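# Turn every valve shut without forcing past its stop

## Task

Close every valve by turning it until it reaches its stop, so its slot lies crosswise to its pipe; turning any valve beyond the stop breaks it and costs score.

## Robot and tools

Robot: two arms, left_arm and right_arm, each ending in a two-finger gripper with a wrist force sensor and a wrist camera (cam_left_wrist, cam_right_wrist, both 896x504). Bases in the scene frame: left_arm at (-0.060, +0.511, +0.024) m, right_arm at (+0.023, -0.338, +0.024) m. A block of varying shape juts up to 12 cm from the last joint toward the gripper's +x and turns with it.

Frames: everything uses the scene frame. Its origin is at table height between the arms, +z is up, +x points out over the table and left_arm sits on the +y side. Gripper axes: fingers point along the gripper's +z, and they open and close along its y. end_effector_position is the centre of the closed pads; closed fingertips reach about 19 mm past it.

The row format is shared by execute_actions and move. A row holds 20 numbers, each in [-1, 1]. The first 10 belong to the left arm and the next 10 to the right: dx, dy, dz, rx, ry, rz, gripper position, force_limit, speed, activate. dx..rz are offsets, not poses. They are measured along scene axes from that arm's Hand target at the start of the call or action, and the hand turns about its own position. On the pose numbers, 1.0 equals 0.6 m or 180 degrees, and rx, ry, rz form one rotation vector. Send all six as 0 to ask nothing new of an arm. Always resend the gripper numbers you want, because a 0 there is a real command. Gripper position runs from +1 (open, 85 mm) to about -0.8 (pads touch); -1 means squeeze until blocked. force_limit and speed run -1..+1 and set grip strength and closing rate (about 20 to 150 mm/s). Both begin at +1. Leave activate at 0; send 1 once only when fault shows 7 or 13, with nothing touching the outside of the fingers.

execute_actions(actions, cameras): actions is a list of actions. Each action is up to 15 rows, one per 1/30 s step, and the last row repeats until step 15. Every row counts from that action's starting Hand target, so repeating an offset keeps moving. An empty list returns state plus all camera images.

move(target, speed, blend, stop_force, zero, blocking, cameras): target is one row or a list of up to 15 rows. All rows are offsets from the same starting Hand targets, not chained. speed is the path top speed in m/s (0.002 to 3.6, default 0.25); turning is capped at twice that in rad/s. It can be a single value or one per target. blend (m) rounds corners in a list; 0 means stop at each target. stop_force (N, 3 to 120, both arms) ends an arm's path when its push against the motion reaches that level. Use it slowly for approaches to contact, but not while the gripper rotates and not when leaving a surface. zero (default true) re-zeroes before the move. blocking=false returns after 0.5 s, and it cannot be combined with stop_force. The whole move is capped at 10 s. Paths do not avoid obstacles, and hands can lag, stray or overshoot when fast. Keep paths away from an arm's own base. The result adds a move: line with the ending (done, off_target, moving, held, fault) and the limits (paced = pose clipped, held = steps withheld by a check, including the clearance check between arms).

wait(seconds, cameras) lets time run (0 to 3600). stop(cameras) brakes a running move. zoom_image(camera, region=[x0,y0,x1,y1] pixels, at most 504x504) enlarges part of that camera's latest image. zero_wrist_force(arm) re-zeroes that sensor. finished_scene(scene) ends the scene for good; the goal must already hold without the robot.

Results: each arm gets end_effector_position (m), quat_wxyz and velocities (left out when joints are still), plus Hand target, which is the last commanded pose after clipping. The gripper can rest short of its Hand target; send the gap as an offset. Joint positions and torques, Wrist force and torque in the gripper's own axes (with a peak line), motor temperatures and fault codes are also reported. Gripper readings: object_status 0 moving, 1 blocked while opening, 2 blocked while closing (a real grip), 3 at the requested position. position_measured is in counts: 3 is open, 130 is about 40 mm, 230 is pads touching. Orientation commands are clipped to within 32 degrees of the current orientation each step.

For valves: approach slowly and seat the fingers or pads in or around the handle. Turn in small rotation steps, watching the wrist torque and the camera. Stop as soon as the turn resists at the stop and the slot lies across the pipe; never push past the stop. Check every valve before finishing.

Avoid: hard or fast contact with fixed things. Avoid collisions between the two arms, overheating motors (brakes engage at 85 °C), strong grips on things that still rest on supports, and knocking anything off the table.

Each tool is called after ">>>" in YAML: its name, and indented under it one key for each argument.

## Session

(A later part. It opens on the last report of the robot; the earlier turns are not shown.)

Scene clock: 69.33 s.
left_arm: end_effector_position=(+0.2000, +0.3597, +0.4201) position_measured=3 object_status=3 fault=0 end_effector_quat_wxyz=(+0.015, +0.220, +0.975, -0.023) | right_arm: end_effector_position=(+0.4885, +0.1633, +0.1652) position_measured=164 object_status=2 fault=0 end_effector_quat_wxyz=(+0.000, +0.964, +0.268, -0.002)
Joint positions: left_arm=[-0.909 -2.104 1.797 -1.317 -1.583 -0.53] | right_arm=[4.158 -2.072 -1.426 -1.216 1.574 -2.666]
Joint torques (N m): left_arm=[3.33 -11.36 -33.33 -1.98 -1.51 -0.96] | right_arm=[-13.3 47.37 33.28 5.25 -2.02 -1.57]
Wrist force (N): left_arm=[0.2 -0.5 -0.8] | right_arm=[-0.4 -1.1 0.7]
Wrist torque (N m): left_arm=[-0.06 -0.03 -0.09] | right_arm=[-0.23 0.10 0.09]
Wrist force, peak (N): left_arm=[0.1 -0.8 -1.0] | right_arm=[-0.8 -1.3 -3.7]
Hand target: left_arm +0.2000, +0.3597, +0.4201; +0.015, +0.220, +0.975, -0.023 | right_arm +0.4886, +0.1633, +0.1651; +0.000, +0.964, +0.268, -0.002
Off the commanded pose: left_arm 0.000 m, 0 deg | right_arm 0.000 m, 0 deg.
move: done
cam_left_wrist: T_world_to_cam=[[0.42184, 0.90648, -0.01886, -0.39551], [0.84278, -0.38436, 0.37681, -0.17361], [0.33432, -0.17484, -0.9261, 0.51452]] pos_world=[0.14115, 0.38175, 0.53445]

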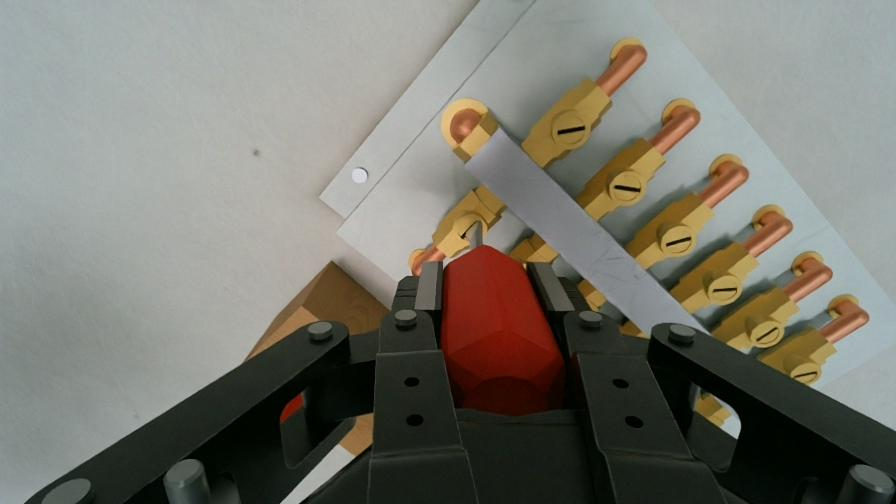

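>>> move:
  target:
    - [0,0,0,0,0,0,1,1,1,0,0,0,0.004,0,0,0,-0.98,0.5,-1,0]
    - [0,0,0,0,0,0,1,1,1,0,-0.0179,0.0144,0.004,0,0,0,-0.98,0.5,-1,0]
    - [0,0,0,0,0,0,1,1,1,0,-0.0032,0.0009,0.002,0,0,0,-0.98,0.5,-1,0]
  speed: [0.03,0.04,0.02]
  cameras: ["cam_left_wrist"]

>>> zoom_image:
  camera: "cam_left_wrist"
  region: [450, 195, 500, 245]

Scene clock: 72.43 s.
left_arm: end_effector_position=(+0.2000, +0.3597, +0.4201) position_measured=3 object_status=3 fault=0 end_effector_quat_wxyz=(+0.015, +0.220, +0.975, -0.023) | right_arm: end_effector_position=(+0.4868, +0.1637, +0.1664) position_measured=164 object_status=2 fault=0 end_effector_quat_wxyz=(+0.000, +0.964, +0.268, -0.002)
Joint positions: left_arm=[-0.909 -2.104 1.797 -1.317 -1.583 -0.53] | right_arm=[4.16 -2.069 -1.428 -1.218 1.574 -2.664]
Joint torques (N m): left_arm=[2.6 -10.95 -33.21 -2.12 -1.48 -1.18] | right_arm=[7.91 24.28 9.91 6.15 1.13 -0.28]
Wrist force (N): left_arm=[0.0 -0.7 -0.9] | right_arm=[-0.5 -1.2 0.7]
Wrist torque (N m): left_arm=[-0.08 0.00 -0.09] | right_arm=[-0.23 0.12 0.08]
Wrist force, peak (N): left_arm=[0.0 -1.1 -1.1] | right_arm=[-0.7 -3.4 0.6]
Hand target: left_arm +0.2000, +0.3597, +0.4201; +0.015, +0.220, +0.975, -0.023 | right_arm +0.4867, +0.1638, +0.1663; +0.000, +0.964, +0.268, -0.002
Off the commanded pose: left_arm 0.000 m, 0 deg | right_arm 0.000 m, 0 deg.
move: done
cam_left_wrist: T_world_to_cam=[[0.42184, 0.90648, -0.01886, -0.39551], [0.84278, -0.38436, 0.37681, -0.17361], [0.33432, -0.17484, -0.9261, 0.51452]] pos_world=[0.14115, 0.38175, 0.53445]

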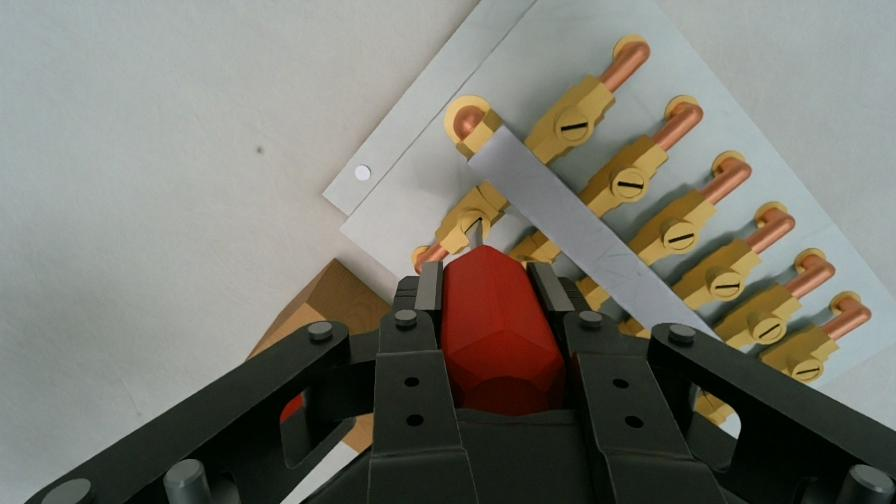

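Scaled by 10.080 from the camera's image (finer frame: 1280x720).

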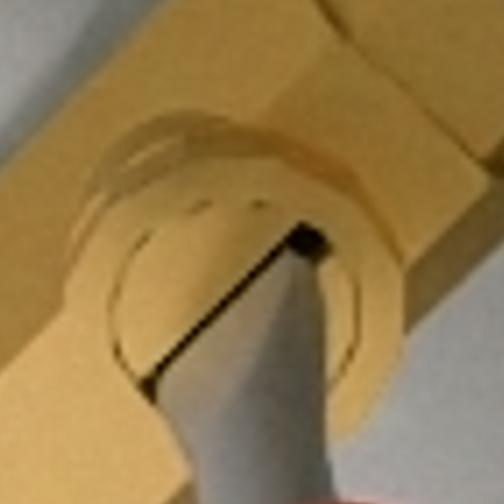

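>>> move:
  target: [0,0,0,0,0,0,1,1,1,0,0,0,-0.014,0,0,0,-0.98,0.5,-1,0]
  speed: 0.01
  stop_force: 12

>>> move:
  target:
    - [0,0,0,0,0,0,1,1,1,0,0,0,0,0,0,-0.022,-0.98,0.5,-1,0]
    - [0,0,0,0,0,0,1,1,1,0,0,0,0,0,0,0.022,-0.98,0.5,-1,0]
    - [0,0,0,0,0,0,1,1,1,0,0,0,0,0,0,0,-0.98,0.5,-1,0]
  speed: 0.06

>>> move:
  target: [0,0,0,0,0,0,1,1,1,0,0,0,-0.014,0,0,0,-0.98,0.5,-1,0]
  speed: 0.01
  stop_force: 9
  cameras: ["cam_left_wrist"]

>>> zoom_image:
  camera: "cam_left_wrist"
  region: [450, 195, 500, 245]

Scene clock: 75.53 s.
left_arm: end_effector_position=(+0.2000, +0.3597, +0.4201) position_measured=3 object_status=3 fault=0 end_effector_quat_wxyz=(+0.015, +0.220, +0.975, -0.023) | right_arm: end_effector_position=(+0.4867, +0.1638, +0.1616) position_measured=164 object_status=2 fault=0 end_effector_quat_wxyz=(+0.000, +0.964, +0.268, -0.002)
Joint positions: left_arm=[-0.909 -2.104 1.797 -1.317 -1.583 -0.53] | right_arm=[4.161 -2.073 -1.434 -1.207 1.574 -2.663]
Joint torques (N m): left_arm=[2.26 -10.84 -33.24 -2.21 -1.54 -1.12] | right_arm=[14.69 63.16 32.61 -0.26 2.2 2.1]
Wrist force (N): left_arm=[-0.5 -0.9 -0.9] | right_arm=[-3.8 -0.2 -12.1]
Wrist torque (N m): left_arm=[-0.10 0.07 -0.09] | right_arm=[-0.31 -0.04 0.09]
Wrist force, peak (N): left_arm=[-0.1 -1.0 -1.0] | right_arm=[-5.2 1.8 -18.8]
Hand target: left_arm +0.2000, +0.3597, +0.4201; +0.015, +0.220, +0.975, -0.023 | right_arm +0.4867, +0.1638, +0.1617; +0.000, +0.964, +0.268, -0.002 (not the last commanded pose)
Off the commanded pose: left_arm 0.000 m, 0 deg | right_arm 0.004 m, 0 deg.
move: contact (right_arm)

Scene clock: 78.43 s.
left_arm: end_effector_position=(+0.2000, +0.3597, +0.4201) position_measured=3 object_status=3 fault=0 end_effector_quat_wxyz=(+0.015, +0.220, +0.975, -0.023) | right_arm: end_effector_position=(+0.4867, +0.1639, +0.1617) position_measured=164 object_status=2 fault=0 end_effector_quat_wxyz=(+0.000, +0.964, +0.268, -0.002)
Joint positions: left_arm=[-0.909 -2.104 1.797 -1.317 -1.583 -0.53] | right_arm=[4.161 -2.073 -1.434 -1.207 1.574 -2.663]
Joint torques (N m): left_arm=[1.69 -10.94 -33.02 -2.34 -1.47 -1.13] | right_arm=[13.65 20.39 11.27 6.51 1.78 -2.05]
Wrist force (N): left_arm=[0.2 -0.7 -0.5] | right_arm=[-4.3 -0.8 -8.8]
Wrist torque (N m): left_arm=[-0.09 -0.03 -0.09] | right_arm=[-0.27 -0.09 -0.04]
Wrist force, peak (N): left_arm=[0.0 -1.0 -0.9] | right_arm=[-4.5 1.9 -12.8]
Hand target: left_arm +0.2000, +0.3597, +0.4201; +0.015, +0.220, +0.975, -0.023 | right_arm +0.4867, +0.1638, +0.1617; +0.000, +0.964, +0.268, -0.002
Off the commanded pose: left_arm 0.000 m, 0 deg | right_arm 0.000 m, 0 deg.
move: done

Scene clock: 79.80 s.
left_arm: end_effector_position=(+0.2000, +0.3597, +0.4201) position_measured=3 object_status=3 fault=0 end_effector_quat_wxyz=(+0.015, +0.220, +0.975, -0.023) | right_arm: end_effector_position=(+0.4867, +0.1639, +0.1614) position_measured=164 object_status=2 fault=0 end_effector_quat_wxyz=(+0.000, +0.964, +0.268, -0.002)
Joint positions: left_arm=[-0.909 -2.104 1.797 -1.317 -1.583 -0.53] | right_arm=[4.161 -2.074 -1.434 -1.207 1.574 -2.663]
Joint torques (N m): left_arm=[1.07 -10.93 -32.45 -2.35 -1.53 -1.05] | right_arm=[12.35 57.46 30.84 -0.05 1.67 -1.76]
Wrist force (N): left_arm=[-0.3 -0.5 -0.8] | right_arm=[-6.7 0.2 -17.3]
Wrist torque (N m): left_arm=[-0.05 0.04 -0.09] | right_arm=[-0.41 -0.26 -0.03]
Wrist force, peak (N): left_arm=[0.1 -1.1 -0.6] | right_arm=[-8.7 2.3 -25.1]
Hand target: left_arm +0.2000, +0.3597, +0.4201; +0.015, +0.220, +0.975, -0.023 | right_arm +0.4867, +0.1639, +0.1614; +0.000, +0.964, +0.268, -0.002 (not the last commanded pose)
Off the commanded pose: left_arm 0.000 m, 0 deg | right_arm 0.008 m, 0 deg.
move: contact (right_arm)
cam_left_wrist: T_world_to_cam=[[0.42184, 0.90648, -0.01886, -0.39551], [0.84278, -0.38436, 0.37681, -0.17361], [0.33432, -0.17484, -0.9261, 0.51452]] pos_world=[0.14115, 0.38175, 0.53445]

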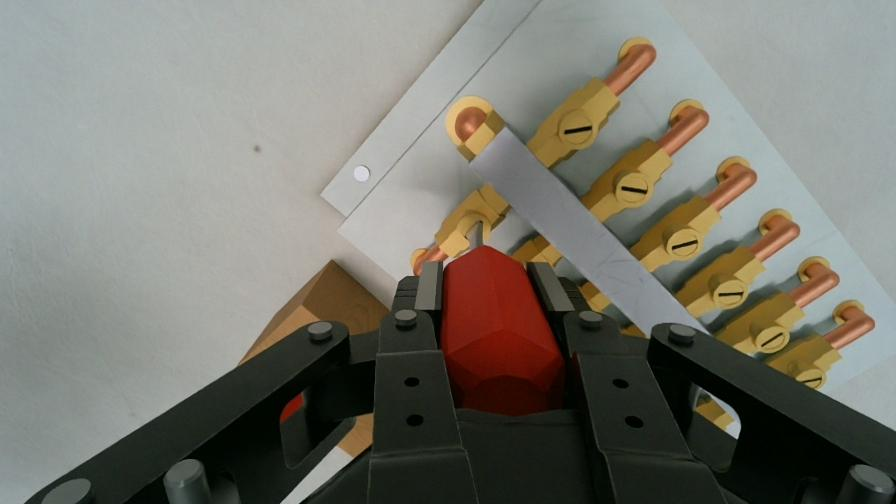

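Scaled by 10.080 from the camera's image (finer frame: 1280x720).

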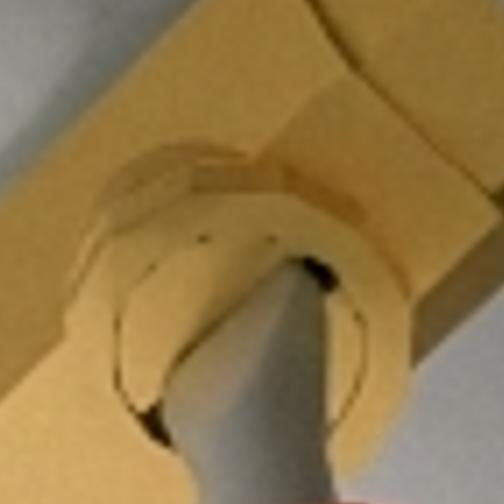

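>>> move:
  target:
    - [0,0,0,0,0,0,1,1,1,0,0,0,0.003,0,0,0,-0.98,0.5,-1,0]
    - [0,0,0,0,0,0,1,1,1,0,-0.0003,-0.0013,0.003,0,0,0,-0.98,0.5,-1,0]
  speed: 0.02

>>> move:
  target: [0,0,0,0,0,0,1,1,1,0,0,0,-0.014,0,0,0,-0.98,0.5,-1,0]
  speed: 0.01
  stop_force: 12

>>> move:
  target:
    - [0,0,0,0,0,0,1,1,1,0,0,0,0,0,0,-0.022,-0.98,0.5,-1,0]
    - [0,0,0,0,0,0,1,1,1,0,0,0,0,0,0,0.022,-0.98,0.5,-1,0]
    - [0,0,0,0,0,0,1,1,1,0,0,0,0,0,0,0,-0.98,0.5,-1,0]
  speed: 0.06
  cameras: ["cam_left_wrist"]

>>> zoom_image:
  camera: "cam_left_wrist"
  region: [450, 195, 500, 245]

Scene clock: 82.27 s.
left_arm: end_effector_position=(+0.2000, +0.3597, +0.4201) position_measured=3 object_status=3 fault=0 end_effector_quat_wxyz=(+0.015, +0.220, +0.975, -0.023) | right_arm: end_effector_position=(+0.4864, +0.1632, +0.1633) position_measured=164 object_status=2 fault=0 end_effector_quat_wxyz=(+0.000, +0.964, +0.268, -0.002)
Joint positions: left_arm=[-0.909 -2.104 1.797 -1.317 -1.583 -0.53] | right_arm=[4.161 -2.07 -1.434 -1.21 1.574 -2.664]
Joint torques (N m): left_arm=[0.62 -11.09 -33.08 -2.52 -1.42 -1.1] | right_arm=[-12.47 65.36 13.32 6.51 1.8 -1.93]
Wrist force (N): left_arm=[0.1 -0.5 -0.7] | right_arm=[-0.8 -1.1 0.9]
Wrist torque (N m): left_arm=[-0.05 -0.02 -0.09] | right_arm=[-0.23 0.16 -0.04]
Wrist force, peak (N): left_arm=[-0.3 -0.9 -0.8] | right_arm=[-6.9 0.3 -18.6]
Hand target: left_arm +0.2000, +0.3597, +0.4201; +0.015, +0.220, +0.975, -0.023 | right_arm +0.4865, +0.1631, +0.1632; +0.000, +0.964, +0.268, -0.002
Off the commanded pose: left_arm 0.000 m, 0 deg | right_arm 0.000 m, 0 deg.
move: done

Scene clock: 83.97 s.
left_arm: end_effector_position=(+0.2000, +0.3597, +0.4201) position_measured=3 object_status=3 fault=0 end_effector_quat_wxyz=(+0.015, +0.220, +0.975, -0.023) | right_arm: end_effector_position=(+0.4866, +0.1631, +0.1591) position_measured=164 object_status=2 fault=0 end_effector_quat_wxyz=(+0.000, +0.964, +0.268, -0.002)
Joint positions: left_arm=[-0.909 -2.104 1.797 -1.317 -1.583 -0.53] | right_arm=[4.16 -2.074 -1.44 -1.2 1.574 -2.664]
Joint torques (N m): left_arm=[0.8 -11.03 -32.49 -2.58 -1.48 -1.1] | right_arm=[-6.69 61.93 33.45 0.1 1.7 -0.01]
Wrist force (N): left_arm=[0.0 -0.5 -0.8] | right_arm=[-5.9 -0.4 -11.9]
Wrist torque (N m): left_arm=[-0.05 -0.01 -0.09] | right_arm=[-0.35 -0.14 -0.04]
Wrist force, peak (N): left_arm=[0.3 -1.1 -0.6] | right_arm=[-8.1 2.0 -20.2]
Hand target: left_arm +0.2000, +0.3597, +0.4201; +0.015, +0.220, +0.975, -0.023 | right_arm +0.4866, +0.1631, +0.1591; +0.000, +0.964, +0.268, -0.002 (not the last commanded pose)
Off the commanded pose: left_arm 0.000 m, 0 deg | right_arm 0.004 m, 0 deg.
move: contact (right_arm)

Scene clock: 86.87 s.
left_arm: end_effector_position=(+0.2000, +0.3597, +0.4201) position_measured=3 object_status=3 fault=0 end_effector_quat_wxyz=(+0.015, +0.220, +0.975, -0.023) | right_arm: end_effector_position=(+0.4866, +0.1632, +0.1592) position_measured=164 object_status=2 fault=0 end_effector_quat_wxyz=(+0.000, +0.964, +0.268, -0.002)
Joint positions: left_arm=[-0.909 -2.104 1.797 -1.317 -1.583 -0.53] | right_arm=[4.16 -2.074 -1.44 -1.2 1.574 -2.664]
Joint torques (N m): left_arm=[-0.14 -10.7 -33.22 -2.64 -1.42 -1.04] | right_arm=[13.94 21.09 9.11 6.37 1.75 -1.98]
Wrist force (N): left_arm=[-0.1 -0.8 -0.8] | right_arm=[-3.3 -1.2 -8.8]
Wrist torque (N m): left_arm=[-0.11 0.00 -0.09] | right_arm=[-0.35 -0.07 -0.05]
Wrist force, peak (N): left_arm=[0.1 -1.1 -0.7] | right_arm=[-7.0 3.0 -13.4]
Hand target: left_arm +0.2000, +0.3597, +0.4201; +0.015, +0.220, +0.975, -0.023 | right_arm +0.4866, +0.1631, +0.1591; +0.000, +0.964, +0.268, -0.002
Off the commanded pose: left_arm 0.000 m, 0 deg | right_arm 0.000 m, 0 deg.
move: done
cam_left_wrist: T_world_to_cam=[[0.42184, 0.90648, -0.01886, -0.39551], [0.84278, -0.38436, 0.37681, -0.17361], [0.33432, -0.17484, -0.9261, 0.51452]] pos_world=[0.14115, 0.38175, 0.53445]

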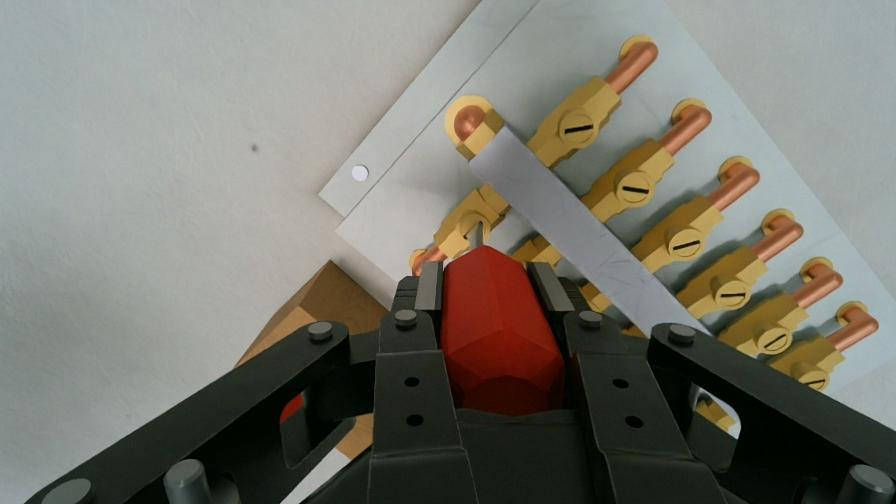

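Scaled by 10.080 from the camera's image (finer frame: 1280x720).

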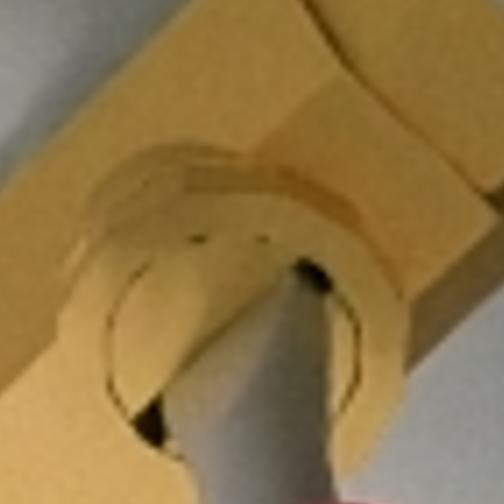

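>>> move:
  target: [0,0,0,0,0,0,1,1,1,0,0,0,-0.014,0,0,0,-0.98,0.5,-1,0]
  speed: 0.01
  stop_force: 9

>>> move:
  target: [0,0,0,0,0,0,1,1,1,0,0,-0.0002,0,0,0,-0.05,-0.98,0.5,-1,0]
  speed: 0.08
  cameras: ["cam_left_wrist"]

>>> zoom_image:
  camera: "cam_left_wrist"
  region: [450, 195, 500, 245]

Scene clock: 90.00 s.
left_arm: end_effector_position=(+0.2000, +0.3597, +0.4201) position_measured=3 object_status=3 fault=0 end_effector_quat_wxyz=(+0.015, +0.220, +0.975, -0.023) | right_arm: end_effector_position=(+0.4865, +0.1631, +0.1588) position_measured=164 object_status=2 fault=0 end_effector_quat_wxyz=(+0.000, +0.964, +0.268, -0.002)
Joint positions: left_arm=[-0.909 -2.104 1.797 -1.317 -1.583 -0.53] | right_arm=[4.16 -2.074 -1.441 -1.2 1.574 -2.664]
Joint torques (N m): left_arm=[-0.35 -11.24 -32.81 -2.85 -1.43 -1.11] | right_arm=[12.36 55.6 29.49 -0.23 0.34 -0.31]
Wrist force (N): left_arm=[-0.4 -0.3 -0.7] | right_arm=[-6.0 -0.3 -19.0]
Wrist torque (N m): left_arm=[-0.02 0.06 -0.09] | right_arm=[-0.40 -0.23 -0.04]
Wrist force, peak (N): left_arm=[-0.1 -0.8 -1.0] | right_arm=[-8.0 2.4 -27.2]
Hand target: left_arm +0.2000, +0.3597, +0.4201; +0.015, +0.220, +0.975, -0.023 | right_arm +0.4865, +0.1631, +0.1588; +0.000, +0.964, +0.268, -0.002 (not the last commanded pose)
Off the commanded pose: left_arm 0.000 m, 0 deg | right_arm 0.008 m, 0 deg.
move: contact (right_arm)

Scene clock: 91.33 s.
left_arm: end_effector_position=(+0.2000, +0.3597, +0.4201) position_measured=3 object_status=3 fault=0 end_effector_quat_wxyz=(+0.015, +0.220, +0.975, -0.023) | right_arm: end_effector_position=(+0.4865, +0.1630, +0.1588) position_measured=164 object_status=2 fault=0 end_effector_quat_wxyz=(-0.001, +0.982, +0.191, -0.002)
Joint positions: left_arm=[-0.909 -2.104 1.797 -1.317 -1.583 -0.53] | right_arm=[4.16 -2.074 -1.441 -1.199 1.574 -2.507]
Joint torques (N m): left_arm=[-0.71 -11.2 -32.96 -2.77 -1.35 -1.15] | right_arm=[-12.02 56.78 3.51 6.34 1.34 -1.52]
Wrist force (N): left_arm=[-0.2 -0.7 -0.6] | right_arm=[-5.3 3.0 -19.1]
Wrist torque (N m): left_arm=[-0.07 0.03 -0.09] | right_arm=[-0.52 -0.27 -0.92]
Wrist force, peak (N): left_arm=[-0.2 -1.0 -0.6] | right_arm=[-6.1 -0.5 -20.1]
Hand target: left_arm +0.2000, +0.3597, +0.4201; +0.015, +0.220, +0.975, -0.023 | right_arm +0.4865, +0.1630, +0.1588; -0.001, +0.982, +0.191, -0.002
Off the commanded pose: left_arm 0.000 m, 0 deg | right_arm 0.000 m, 0 deg.
move: done
cam_left_wrist: T_world_to_cam=[[0.42184, 0.90648, -0.01886, -0.39551], [0.84278, -0.38436, 0.37681, -0.17361], [0.33432, -0.17484, -0.9261, 0.51452]] pos_world=[0.14115, 0.38175, 0.53445]

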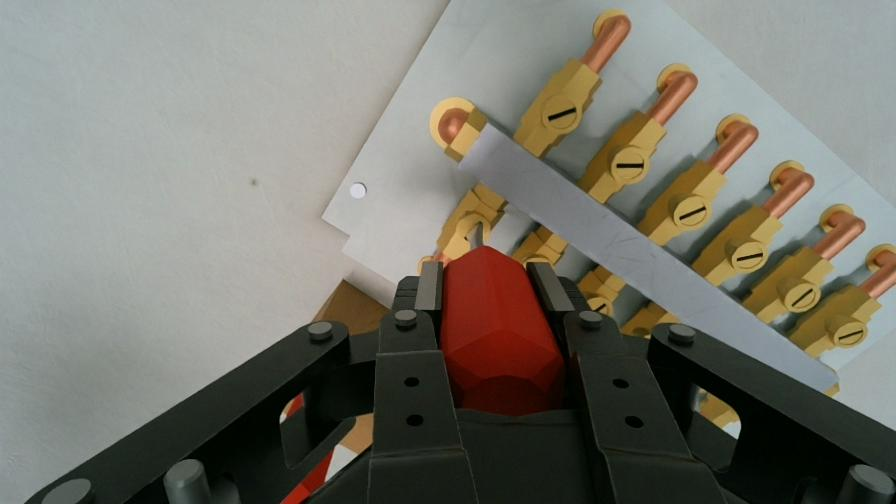

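Scaled by 10.080 from the camera's image (finer frame: 1280x720).

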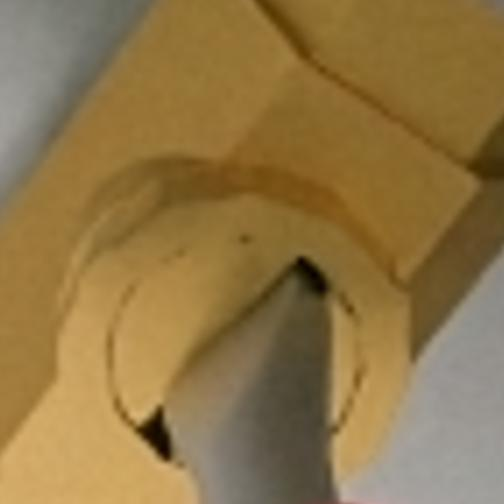

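>>> move:
  target:
    - [0,0,0,0,0,0,1,1,1,0,0.0001,-0.0006,0.0002,0,0,-0.1222,-0.98,0.5,-1,0]
    - [0,0,0,0,0,0,1,1,1,0,0,-0.0012,0.0002,0,0,-0.2333,-0.98,0.5,-1,0]
  speed: 0.12
  blend: 0.01
  cameras: ["cam_left_wrist"]

>>> zoom_image:
  camera: "cam_left_wrist"
  region: [450, 195, 500, 245]

Scene clock: 95.97 s.
left_arm: end_effector_position=(+0.2000, +0.3597, +0.4201) position_measured=3 object_status=3 fault=0 end_effector_quat_wxyz=(+0.015, +0.220, +0.975, -0.023) | right_arm: end_effector_position=(+0.4866, +0.1623, +0.1589) position_measured=164 object_status=2 fault=0 end_effector_quat_wxyz=(-0.001, +0.985, -0.173, -0.001)
Joint positions: left_arm=[-0.909 -2.104 1.797 -1.317 -1.583 -0.53] | right_arm=[4.159 -2.071 -1.446 -1.194 1.574 -1.775]
Joint torques (N m): left_arm=[-0.12 -10.85 -33.71 -2.98 -1.4 -1.08] | right_arm=[-5.91 51.4 6.32 9.3 -1.95 -0.67]
Wrist force (N): left_arm=[-0.1 -0.7 -0.9] | right_arm=[-4.2 13.6 -23.0]
Wrist torque (N m): left_arm=[-0.08 0.01 -0.09] | right_arm=[-1.04 -0.34 -0.75]
Wrist force, peak (N): left_arm=[0.0 -0.9 -1.1] | right_arm=[-4.1 13.6 -25.0]
Hand target: left_arm +0.2000, +0.3597, +0.4201; +0.015, +0.220, +0.975, -0.023 | right_arm +0.4865, +0.1623, +0.1589; -0.001, +0.985, -0.173, -0.001
Off the commanded pose: left_arm 0.000 m, 0 deg | right_arm 0.000 m, 0 deg.
move: done
cam_left_wrist: T_world_to_cam=[[0.42184, 0.90648, -0.01886, -0.39551], [0.84278, -0.38436, 0.37681, -0.17361], [0.33432, -0.17484, -0.9261, 0.51452]] pos_world=[0.14115, 0.38175, 0.53445]

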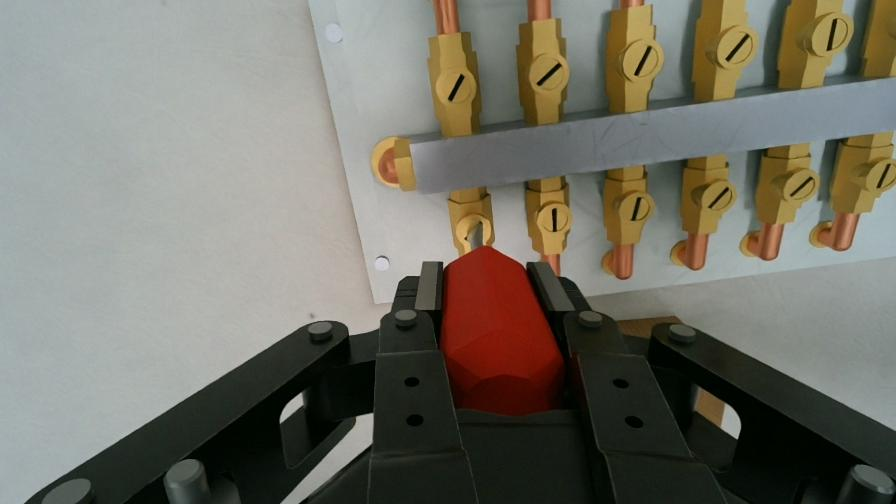

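Scaled by 10.080 from the camera's image (finer frame: 1280x720).

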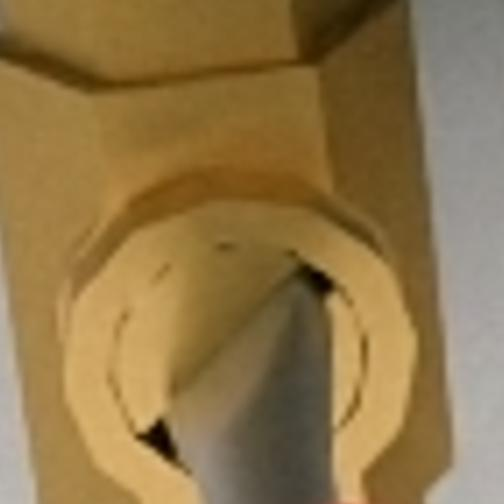

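>>> move:
  target:
    - [0,0,0,0,0,0,1,1,1,0,-0.0005,-0.001,0.0002,0,0,-0.11,-0.98,0.5,-1,0]
    - [0,0,0,0,0,0,1,1,1,0,-0.0009,-0.0015,0.0002,0,0,-0.2,-0.98,0.5,-1,0]
  speed: 0.12
  blend: 0.01
  cameras: ["cam_left_wrist"]

>>> zoom_image:
  camera: "cam_left_wrist"
  region: [450, 195, 500, 245]

Scene clock: 100.03 s.
left_arm: end_effector_position=(+0.2000, +0.3597, +0.4201) position_measured=3 object_status=3 fault=0 end_effector_quat_wxyz=(+0.015, +0.220, +0.975, -0.023) | right_arm: end_effector_position=(+0.4860, +0.1614, +0.1590) position_measured=164 object_status=2 fault=0 end_effector_quat_wxyz=(-0.001, +0.883, -0.469, -0.001)
Joint positions: left_arm=[-0.909 -2.104 1.797 -1.317 -1.583 -0.53] | right_arm=[4.16 -2.068 -1.451 -1.19 1.573 -1.146]
Joint torques (N m): left_arm=[-1.56 -11.39 -33.29 -3.19 -1.47 -1.13] | right_arm=[12.17 51.93 5.64 8.47 -5.83 -0.36]
Wrist force (N): left_arm=[0.5 -0.8 -0.7] | right_arm=[-1.8 13.3 -21.2]
Wrist torque (N m): left_arm=[-0.10 -0.08 -0.09] | right_arm=[-1.01 -0.16 -0.95]
Wrist force, peak (N): left_arm=[-0.1 -1.2 -1.0] | right_arm=[-3.8 13.8 -24.8]
Hand target: left_arm +0.2000, +0.3597, +0.4201; +0.015, +0.220, +0.975, -0.023 | right_arm +0.4860, +0.1614, +0.1590; -0.001, +0.883, -0.469, -0.001
Off the commanded pose: left_arm 0.000 m, 0 deg | right_arm 0.000 m, 0 deg.
move: done
cam_left_wrist: T_world_to_cam=[[0.42184, 0.90648, -0.01886, -0.39551], [0.84278, -0.38436, 0.37681, -0.17361], [0.33432, -0.17484, -0.9261, 0.51452]] pos_world=[0.14115, 0.38175, 0.53445]

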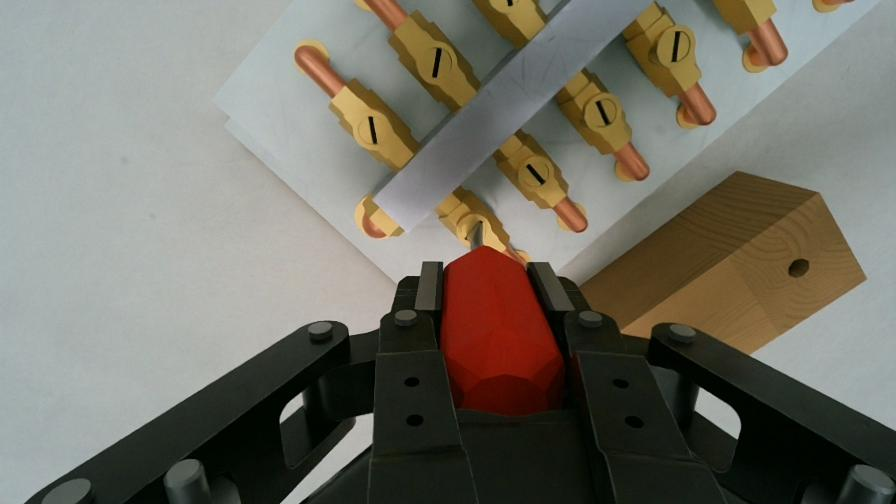

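Scaled by 10.080 from the camera's image (finer frame: 1280x720).

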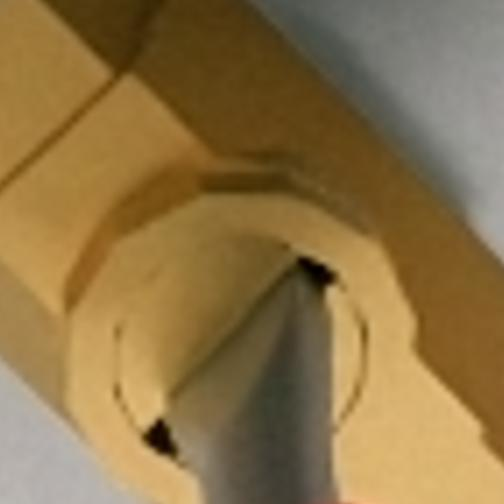

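>>> move:
  target: [0,0,0,0,0,0,1,1,1,0,0,0,0,0,0,-0.0083,-0.98,0.5,-1,0]
  speed: 0.08

>>> move:
  target: [0,0,0,0,0,0,1,1,1,0,0,0,0,0,0,-0.0083,-0.98,0.5,-1,0]
  speed: 0.08

>>> move:
  target: [0,0,0,0,0,0,1,1,1,0,0,0,0,0,0,-0.006,-0.98,0.5,-1,0]
  speed: 0.08

Scene clock: 101.43 s.
left_arm: end_effector_position=(+0.2000, +0.3597, +0.4201) position_measured=3 object_status=3 fault=0 end_effector_quat_wxyz=(+0.015, +0.220, +0.975, -0.023) | right_arm: end_effector_position=(+0.4860, +0.1614, +0.1590) position_measured=164 object_status=2 fault=0 end_effector_quat_wxyz=(-0.001, +0.877, -0.481, -0.001)
Joint positions: left_arm=[-0.909 -2.104 1.797 -1.317 -1.583 -0.53] | right_arm=[4.16 -2.068 -1.451 -1.19 1.573 -1.12]
Joint torques (N m): left_arm=[-1.55 -11.44 -33.5 -3.25 -1.47 -1.08] | right_arm=[12.57 53.77 3.68 8.86 -6.02 -1.48]
Wrist force (N): left_arm=[0.2 -0.5 -0.6] | right_arm=[-1.7 14.1 -21.9]
Wrist torque (N m): left_arm=[-0.05 -0.04 -0.09] | right_arm=[-1.13 -0.15 -0.96]
Wrist force, peak (N): left_arm=[-0.5 -1.1 -0.8] | right_arm=[-1.5 14.2 -23.3]
Hand target: left_arm +0.2000, +0.3597, +0.4201; +0.015, +0.220, +0.975, -0.023 | right_arm +0.4860, +0.1614, +0.1590; -0.002, +0.877, -0.481, -0.001
Off the commanded pose: left_arm 0.000 m, 0 deg | right_arm 0.000 m, 0 deg.
move: done

Scene clock: 101.93 s.
left_arm: end_effector_position=(+0.2000, +0.3597, +0.4201) position_measured=3 object_status=3 fault=0 end_effector_quat_wxyz=(+0.015, +0.220, +0.975, -0.023) | right_arm: end_effector_position=(+0.4860, +0.1614, +0.1590) position_measured=164 object_status=2 fault=0 end_effector_quat_wxyz=(-0.002, +0.871, -0.492, -0.001)
Joint positions: left_arm=[-0.909 -2.104 1.797 -1.317 -1.583 -0.53] | right_arm=[4.16 -2.068 -1.451 -1.19 1.573 -1.094]
Joint torques (N m): left_arm=[-1.71 -10.89 -33.13 -3.17 -1.53 -1.14] | right_arm=[12.06 52.31 4.71 8.63 -6.48 -1.68]
Wrist force (N): left_arm=[-0.1 -1.0 -0.7] | right_arm=[-0.9 15.0 -21.7]
Wrist torque (N m): left_arm=[-0.13 0.01 -0.09] | right_arm=[-1.14 -0.22 -0.96]
Wrist force, peak (N): left_arm=[-0.1 -1.0 -1.1] | right_arm=[-1.1 14.9 -23.7]
Hand target: left_arm +0.2000, +0.3597, +0.4201; +0.015, +0.220, +0.975, -0.023 | right_arm +0.4860, +0.1614, +0.1590; -0.002, +0.871, -0.492, -0.001
Off the commanded pose: left_arm 0.000 m, 0 deg | right_arm 0.000 m, 0 deg.
move: done

Scene clock: 102.43 s.
left_arm: end_effector_position=(+0.2000, +0.3597, +0.4201) position_measured=3 object_status=3 fault=0 end_effector_quat_wxyz=(+0.015, +0.220, +0.975, -0.023) | right_arm: end_effector_position=(+0.4860, +0.1614, +0.1590) position_measured=164 object_status=2 fault=0 end_effector_quat_wxyz=(-0.002, +0.866, -0.500, -0.001)
Joint positions: left_arm=[-0.909 -2.104 1.797 -1.317 -1.583 -0.53] | right_arm=[4.16 -2.068 -1.451 -1.19 1.573 -1.075]
Joint torques (N m): left_arm=[-2.32 -10.98 -33.37 -3.21 -1.43 -1.09] | right_arm=[10.8 51.6 4.37 8.82 -6.37 -1.5]
Wrist force (N): left_arm=[0.2 -1.2 -0.6] | right_arm=[-1.0 15.2 -22.5]
Wrist torque (N m): left_arm=[-0.16 -0.03 -0.09] | right_arm=[-1.18 -0.18 -0.98]
Wrist force, peak (N): left_arm=[0.2 -1.2 -0.6] | right_arm=[-1.0 15.5 -24.0]
Hand target: left_arm +0.2000, +0.3597, +0.4201; +0.015, +0.220, +0.975, -0.023 | right_arm +0.4860, +0.1614, +0.1590; -0.002, +0.866, -0.500, -0.001
Off the commanded pose: left_arm 0.000 m, 0 deg | right_arm 0.000 m, 0 deg.
move: done

>>> move:
  target: [0,0,0,0,0,0,1,1,1,0,0,-0.0001,0,0,0,-0.0083,-0.98,0.5,-1,0]
  speed: 0.08

>>> move:
  target: [0,0,0,0,0,0,1,1,1,0,0,-0.0001,0,0,0,-0.0083,-0.98,0.5,-1,0]
  speed: 0.08
  cameras: ["cam_left_wrist"]

>>> zoom_image:
  camera: "cam_left_wrist"
  region: [450, 195, 500, 245]

Scene clock: 103.77 s.
left_arm: end_effector_position=(+0.2000, +0.3597, +0.4201) position_measured=3 object_status=3 fault=0 end_effector_quat_wxyz=(+0.015, +0.220, +0.975, -0.023) | right_arm: end_effector_position=(+0.4860, +0.1613, +0.1590) position_measured=164 object_status=2 fault=0 end_effector_quat_wxyz=(-0.002, +0.859, -0.511, -0.001)
Joint positions: left_arm=[-0.909 -2.104 1.797 -1.317 -1.583 -0.53] | right_arm=[4.16 -2.068 -1.452 -1.19 1.573 -1.049]
Joint torques (N m): left_arm=[-1.96 -10.92 -32.87 -3.17 -1.45 -1.17] | right_arm=[6.76 53.05 4.6 8.68 -6.73 -1.65]
Wrist force (N): left_arm=[-0.2 -0.7 -0.9] | right_arm=[-1.1 15.1 -22.9]
Wrist torque (N m): left_arm=[-0.10 0.03 -0.08] | right_arm=[-1.16 -0.19 -0.97]
Wrist force, peak (N): left_arm=[0.2 -0.8 -1.2] | right_arm=[-0.9 15.3 -24.0]
Hand target: left_arm +0.2000, +0.3597, +0.4201; +0.015, +0.220, +0.975, -0.023 | right_arm +0.4860, +0.1613, +0.1590; -0.002, +0.859, -0.511, -0.001
Off the commanded pose: left_arm 0.000 m, 0 deg | right_arm 0.000 m, 0 deg.
move: done

Scene clock: 104.27 s.
left_arm: end_effector_position=(+0.2000, +0.3597, +0.4201) position_measured=3 object_status=3 fault=0 end_effector_quat_wxyz=(+0.015, +0.220, +0.975, -0.023) | right_arm: end_effector_position=(+0.4860, +0.1613, +0.1590) position_measured=164 object_status=2 fault=0 end_effector_quat_wxyz=(-0.002, +0.853, -0.523, -0.001)
Joint positions: left_arm=[-0.909 -2.104 1.797 -1.317 -1.583 -0.53] | right_arm=[4.16 -2.067 -1.452 -1.19 1.573 -1.023]
Joint torques (N m): left_arm=[-2.25 -10.77 -33.36 -3.28 -1.55 -1.07] | right_arm=[0.49 52.94 5.75 7.52 -4.95 -1.14]
Wrist force (N): left_arm=[0.0 -0.5 -0.8] | right_arm=[0.0 13.5 -21.8]
Wrist torque (N m): left_arm=[-0.06 0.00 -0.08] | right_arm=[-0.98 -0.14 -1.33]
Wrist force, peak (N): left_arm=[0.1 -0.7 -1.0] | right_arm=[-1.1 15.1 -23.6]
Hand target: left_arm +0.2000, +0.3597, +0.4201; +0.015, +0.220, +0.975, -0.023 | right_arm +0.4860, +0.1613, +0.1590; -0.002, +0.853, -0.523, -0.001
Off the commanded pose: left_arm 0.000 m, 0 deg | right_arm 0.000 m, 0 deg.
move: done
cam_left_wrist: T_world_to_cam=[[0.42184, 0.90648, -0.01886, -0.39551], [0.84278, -0.38436, 0.37681, -0.17361], [0.33432, -0.17484, -0.9261, 0.51452]] pos_world=[0.14115, 0.38175, 0.53445]

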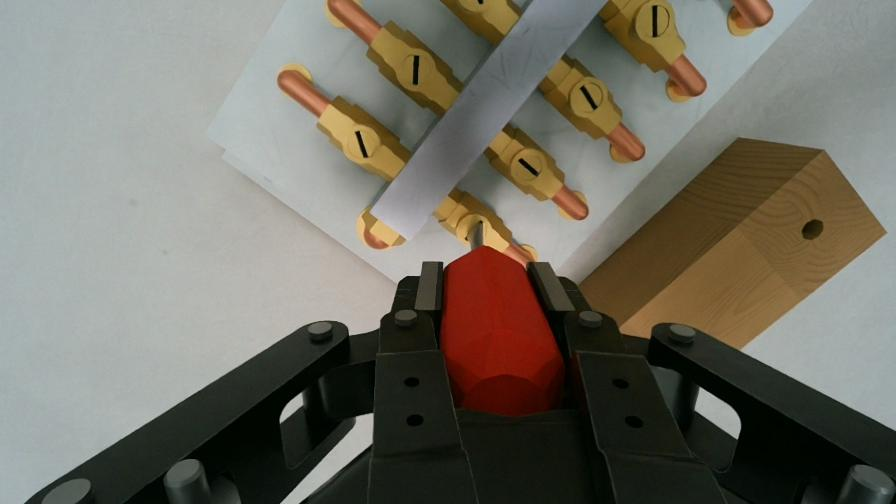

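Scaled by 10.080 from the camera's image (finer frame: 1280x720).

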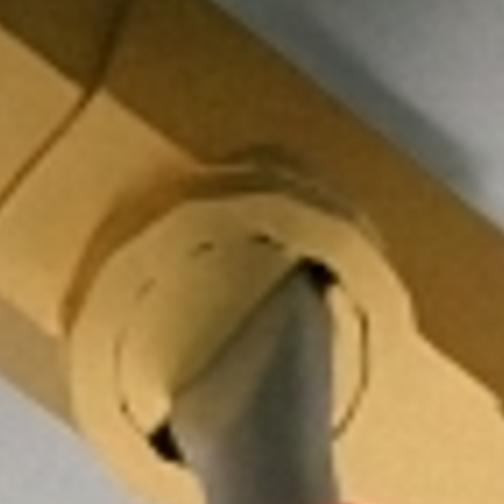

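>>> move:
  target: [0,0,0,0,0,0,1,1,1,0,0,0,0,0,0,-0.0045,-0.98,0.5,-1,0]
  speed: 0.08

Scene clock: 105.33 s.
left_arm: end_effector_position=(+0.2000, +0.3597, +0.4201) position_measured=3 object_status=3 fault=0 end_effector_quat_wxyz=(+0.015, +0.220, +0.975, -0.023) | right_arm: end_effector_position=(+0.4860, +0.1613, +0.1590) position_measured=164 object_status=2 fault=0 end_effector_quat_wxyz=(-0.002, +0.849, -0.529, -0.001)
Joint positions: left_arm=[-0.909 -2.104 1.797 -1.317 -1.583 -0.53] | right_arm=[4.16 -2.067 -1.452 -1.19 1.573 -1.009]
Joint torques (N m): left_arm=[-2.5 -10.62 -33.59 -3.33 -1.46 -1.01] | right_arm=[-8.29 53.34 5.29 4.78 -0.42 -0.97]
Wrist force (N): left_arm=[0.1 -0.6 -0.6] | right_arm=[2.1 12.3 -21.0]
Wrist torque (N m): left_arm=[-0.06 -0.01 -0.09] | right_arm=[-0.75 0.01 -1.59]
Wrist force, peak (N): left_arm=[0.1 -1.0 -0.7] | right_arm=[0.1 14.0 -22.3]
Hand target: left_arm +0.2000, +0.3597, +0.4201; +0.015, +0.220, +0.975, -0.023 | right_arm +0.4860, +0.1613, +0.1590; -0.002, +0.849, -0.529, -0.001
Off the commanded pose: left_arm 0.000 m, 0 deg | right_arm 0.000 m, 0 deg.
move: done

>>> move:
  target:
    - [0,0,0,0,0,0,1,1,1,0,0,0,0,0,0,0.028,-0.98,0.5,-1,0]
    - [0,0,0,0,0,0,1,1,1,0,0,0,0.022,0,0,0.03,-0.98,0.5,-1,0]
    - [0,0,0,0,0,0,1,1,1,0,-0.0255,-0.0453,0.022,0,0,0.49,-0.98,0.5,-1,0]
    - [0,0,0,0,0,0,1,1,1,0,-0.0112,-0.0593,0.0123,0,0,0.5056,-0.98,0.5,-1,0]
  speed: [0.1,0.1,0.2,0.02]
  blend: [0,0.002,0,0]
  cameras: ["cam_left_wrist"]

>>> zoom_image:
  camera: "cam_left_wrist"
  region: [450, 195, 500, 245]

Scene clock: 113.47 s.
left_arm: end_effector_position=(+0.2000, +0.3597, +0.4201) position_measured=3 object_status=3 fault=0 end_effector_quat_wxyz=(+0.015, +0.220, +0.975, -0.023) | right_arm: end_effector_position=(+0.4793, +0.1256, +0.1663) position_measured=164 object_status=2 fault=0 end_effector_quat_wxyz=(+0.000, +0.972, +0.235, -0.002)
Joint positions: left_arm=[-0.909 -2.104 1.797 -1.317 -1.583 -0.53] | right_arm=[4.139 -1.996 -1.539 -1.179 1.574 -2.618]
Joint torques (N m): left_arm=[-3.37 -11.11 -33.18 -3.66 -1.54 -1.08] | right_arm=[-0.58 25.65 12.56 5.25 -2.05 2.22]
Wrist force (N): left_arm=[-0.1 -0.5 -0.8] | right_arm=[-0.9 -1.0 1.1]
Wrist torque (N m): left_arm=[-0.05 0.01 -0.09] | right_arm=[-0.22 0.18 0.11]
Wrist force, peak (N): left_arm=[-0.1 -1.3 -0.9] | right_arm=[2.3 12.0 -21.7]
Hand target: left_arm +0.2000, +0.3597, +0.4201; +0.015, +0.220, +0.975, -0.023 | right_arm +0.4793, +0.1257, +0.1664; +0.000, +0.972, +0.235, -0.002
Off the commanded pose: left_arm 0.000 m, 0 deg | right_arm 0.000 m, 0 deg.
move: done
cam_left_wrist: T_world_to_cam=[[0.42184, 0.90648, -0.01886, -0.39551], [0.84278, -0.38436, 0.37681, -0.17361], [0.33432, -0.17484, -0.9261, 0.51452]] pos_world=[0.14115, 0.38175, 0.53445]

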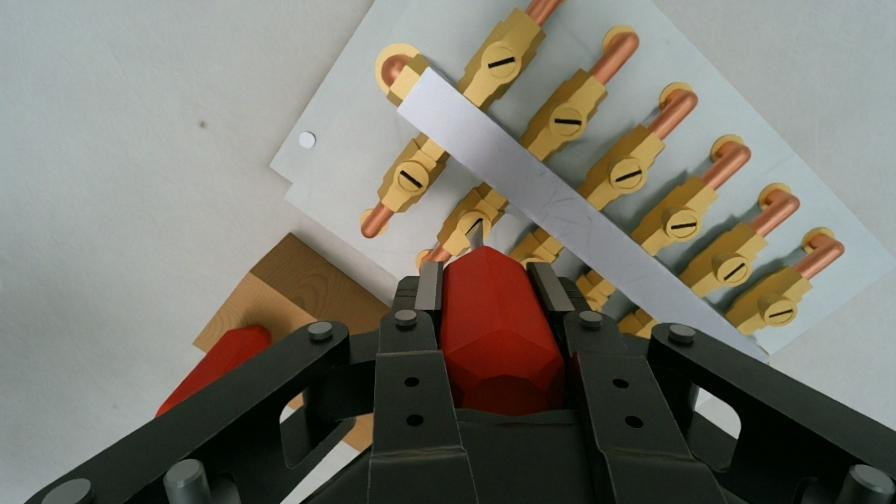

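Scaled by 10.080 from the camera's image (finer frame: 1280x720).

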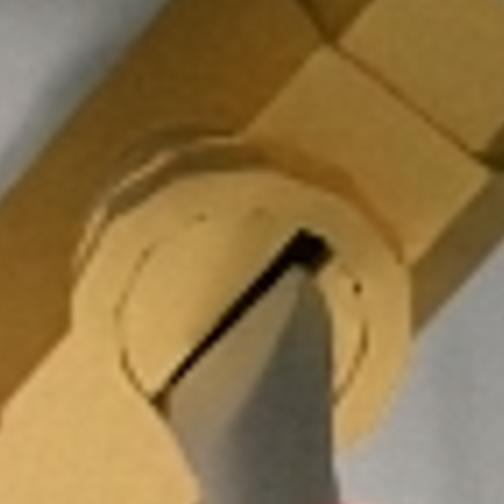

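>>> move:
  target: [0,0,0,0,0,0,1,1,1,0,0.0008,-0.0003,-0.001,0,0,0.024,-0.98,0.5,-1,0]
  speed: 0.03

>>> move:
  target: [0,0,0,0,0,0,1,1,1,0,0,0,-0.016,0,0,0,-0.98,0.5,-1,0]
  speed: 0.012
  stop_force: 12

>>> move:
  target:
    - [0,0,0,0,0,0,1,1,1,0,0,0,0,0,0,-0.022,-0.98,0.5,-1,0]
    - [0,0,0,0,0,0,1,1,1,0,0,0,0,0,0,0.022,-0.98,0.5,-1,0]
    - [0,0,0,0,0,0,1,1,1,0,0,0,0,0,0,0,-0.98,0.5,-1,0]
  speed: 0.06

>>> move:
  target: [0,0,0,0,0,0,1,1,1,0,0,0,-0.014,0,0,0,-0.98,0.5,-1,0]
  speed: 0.01
  stop_force: 9
  cameras: ["cam_left_wrist"]

>>> zoom_image:
  camera: "cam_left_wrist"
  region: [450, 195, 500, 245]

Scene clock: 116.73 s.
left_arm: end_effector_position=(+0.2000, +0.3597, +0.4201) position_measured=3 object_status=3 fault=0 end_effector_quat_wxyz=(+0.015, +0.220, +0.975, -0.023) | right_arm: end_effector_position=(+0.4798, +0.1255, +0.1658) position_measured=164 object_status=2 fault=0 end_effector_quat_wxyz=(+0.000, +0.962, +0.272, -0.002) end_effector_velocity=(+0.000, +0.000, +0.000) end_effector_angular_velocity=(+0.000, +0.001, -0.004)
Joint positions: left_arm=[-0.909 -2.104 1.797 -1.317 -1.583 -0.53] | right_arm=[4.138 -1.997 -1.539 -1.178 1.574 -2.694]
Joint velocities: left_arm=[within noise] | right_arm=[0 -0.001 0 0 0.001 0.005]
Joint torques (N m): left_arm=[-3.81 -10.92 -33.52 -3.8 -1.53 -1.09] | right_arm=[-12.75 22.94 38.11 6.4 -1.97 2.27]
Wrist force (N): left_arm=[0.2 -0.7 -0.6] | right_arm=[-0.8 -1.0 1.4]
Wrist torque (N m): left_arm=[-0.07 -0.04 -0.09] | right_arm=[-0.23 0.16 0.10]
Wrist force, peak (N): left_arm=[0.0 -0.9 -1.1] | right_arm=[-0.8 -1.0 1.4]
Hand target: left_arm +0.2000, +0.3597, +0.4201; +0.015, +0.220, +0.975, -0.023 | right_arm +0.4798, +0.1255, +0.1658; +0.000, +0.962, +0.272, -0.002
Off the commanded pose: left_arm 0.000 m, 0 deg | right_arm 0.000 m, 0 deg.
move: done

Scene clock: 118.37 s.
left_arm: end_effector_position=(+0.2000, +0.3597, +0.4201) position_measured=3 object_status=3 fault=0 end_effector_quat_wxyz=(+0.015, +0.220, +0.975, -0.023) | right_arm: end_effector_position=(+0.4798, +0.1255, +0.1612) position_measured=164 object_status=2 fault=0 end_effector_quat_wxyz=(+0.000, +0.962, +0.272, -0.002)
Joint positions: left_arm=[-0.909 -2.104 1.797 -1.317 -1.583 -0.53] | right_arm=[4.138 -2.001 -1.546 -1.168 1.574 -2.694]
Joint torques (N m): left_arm=[-4.03 -11.21 -33.25 -3.87 -1.52 -1.05] | right_arm=[-5.36 60.37 33.78 -0.28 -1.61 2.14]
Wrist force (N): left_arm=[0.3 -0.9 -0.9] | right_arm=[-3.5 -0.9 -10.0]
Wrist torque (N m): left_arm=[-0.11 -0.04 -0.09] | right_arm=[-0.20 -0.01 0.11]
Wrist force, peak (N): left_arm=[-0.4 -0.7 -1.3] | right_arm=[-6.0 1.7 -17.8]
Hand target: left_arm +0.2000, +0.3597, +0.4201; +0.015, +0.220, +0.975, -0.023 | right_arm +0.4798, +0.1255, +0.1612; +0.000, +0.962, +0.272, -0.002 (not the last commanded pose)
Off the commanded pose: left_arm 0.000 m, 0 deg | right_arm 0.005 m, 0 deg.
move: contact (right_arm)

Scene clock: 121.27 s.
left_arm: end_effector_position=(+0.2000, +0.3597, +0.4201) position_measured=3 object_status=3 fault=0 end_effector_quat_wxyz=(+0.015, +0.220, +0.975, -0.023) | right_arm: end_effector_position=(+0.4798, +0.1256, +0.1612) position_measured=164 object_status=2 fault=0 end_effector_quat_wxyz=(+0.000, +0.962, +0.272, -0.002)
Joint positions: left_arm=[-0.909 -2.104 1.797 -1.317 -1.583 -0.53] | right_arm=[4.138 -2.001 -1.546 -1.168 1.574 -2.694]
Joint torques (N m): left_arm=[-4.26 -10.93 -33.09 -3.87 -1.51 -0.99] | right_arm=[14.34 18.42 15.47 6.39 1.78 -2.11]
Wrist force (N): left_arm=[0.0 -0.6 -0.6] | right_arm=[-3.6 -1.2 -6.4]
Wrist torque (N m): left_arm=[-0.06 0.00 -0.08] | right_arm=[-0.24 -0.01 -0.02]
Wrist force, peak (N): left_arm=[0.2 -0.9 -1.0] | right_arm=[-4.2 1.7 -10.5]
Hand target: left_arm +0.2000, +0.3597, +0.4201; +0.015, +0.220, +0.975, -0.023 | right_arm +0.4798, +0.1255, +0.1612; +0.000, +0.962, +0.272, -0.002
Off the commanded pose: left_arm 0.000 m, 0 deg | right_arm 0.000 m, 0 deg.
move: done

Scene clock: 122.57 s.
left_arm: end_effector_position=(+0.2000, +0.3597, +0.4201) position_measured=3 object_status=3 fault=0 end_effector_quat_wxyz=(+0.015, +0.220, +0.975, -0.023) | right_arm: end_effector_position=(+0.4798, +0.1256, +0.1609) position_measured=164 object_status=2 fault=0 end_effector_quat_wxyz=(+0.000, +0.962, +0.272, -0.002)
Joint positions: left_arm=[-0.909 -2.104 1.797 -1.317 -1.583 -0.53] | right_arm=[4.138 -2.001 -1.546 -1.167 1.574 -2.694]
Joint torques (N m): left_arm=[-4.24 -10.83 -32.58 -3.89 -1.57 -1.08] | right_arm=[14.68 54.17 31.01 -0.17 1.72 -1.75]
Wrist force (N): left_arm=[-0.2 -0.2 -0.7] | right_arm=[-6.7 0.3 -16.6]
Wrist torque (N m): left_arm=[0.00 0.03 -0.10] | right_arm=[-0.32 -0.22 -0.01]
Wrist force, peak (N): left_arm=[-0.1 -1.0 -0.9] | right_arm=[-8.6 1.5 -25.3]
Hand target: left_arm +0.2000, +0.3597, +0.4201; +0.015, +0.220, +0.975, -0.023 | right_arm +0.4798, +0.1256, +0.1609; +0.000, +0.962, +0.272, -0.002 (not the last commanded pose)
Off the commanded pose: left_arm 0.000 m, 0 deg | right_arm 0.008 m, 0 deg.
move: contact (right_arm)
cam_left_wrist: T_world_to_cam=[[0.42184, 0.90648, -0.01886, -0.39551], [0.84278, -0.38436, 0.37681, -0.17361], [0.33432, -0.17484, -0.9261, 0.51452]] pos_world=[0.14115, 0.38175, 0.53445]

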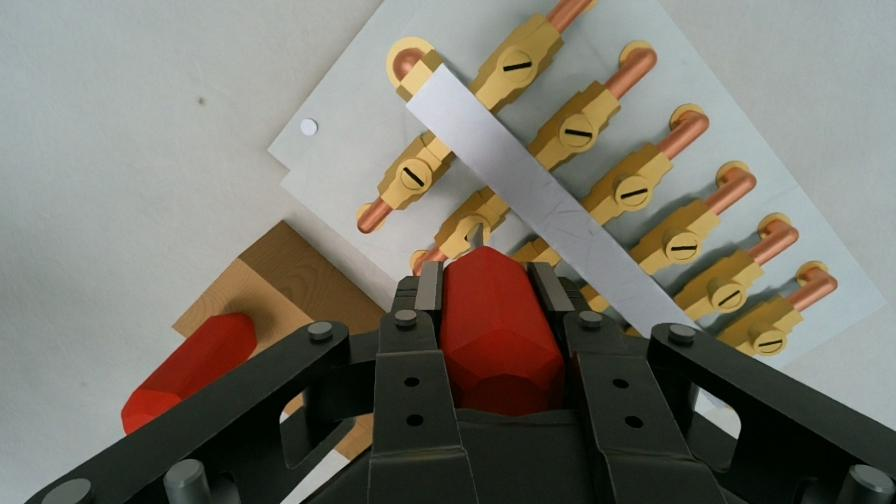

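Scaled by 10.080 from the camera's image (finer frame: 1280x720).

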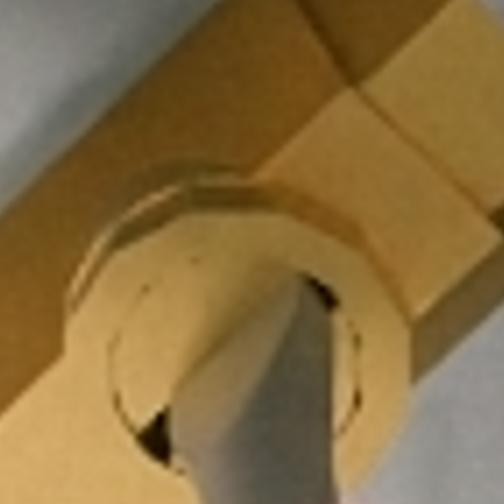

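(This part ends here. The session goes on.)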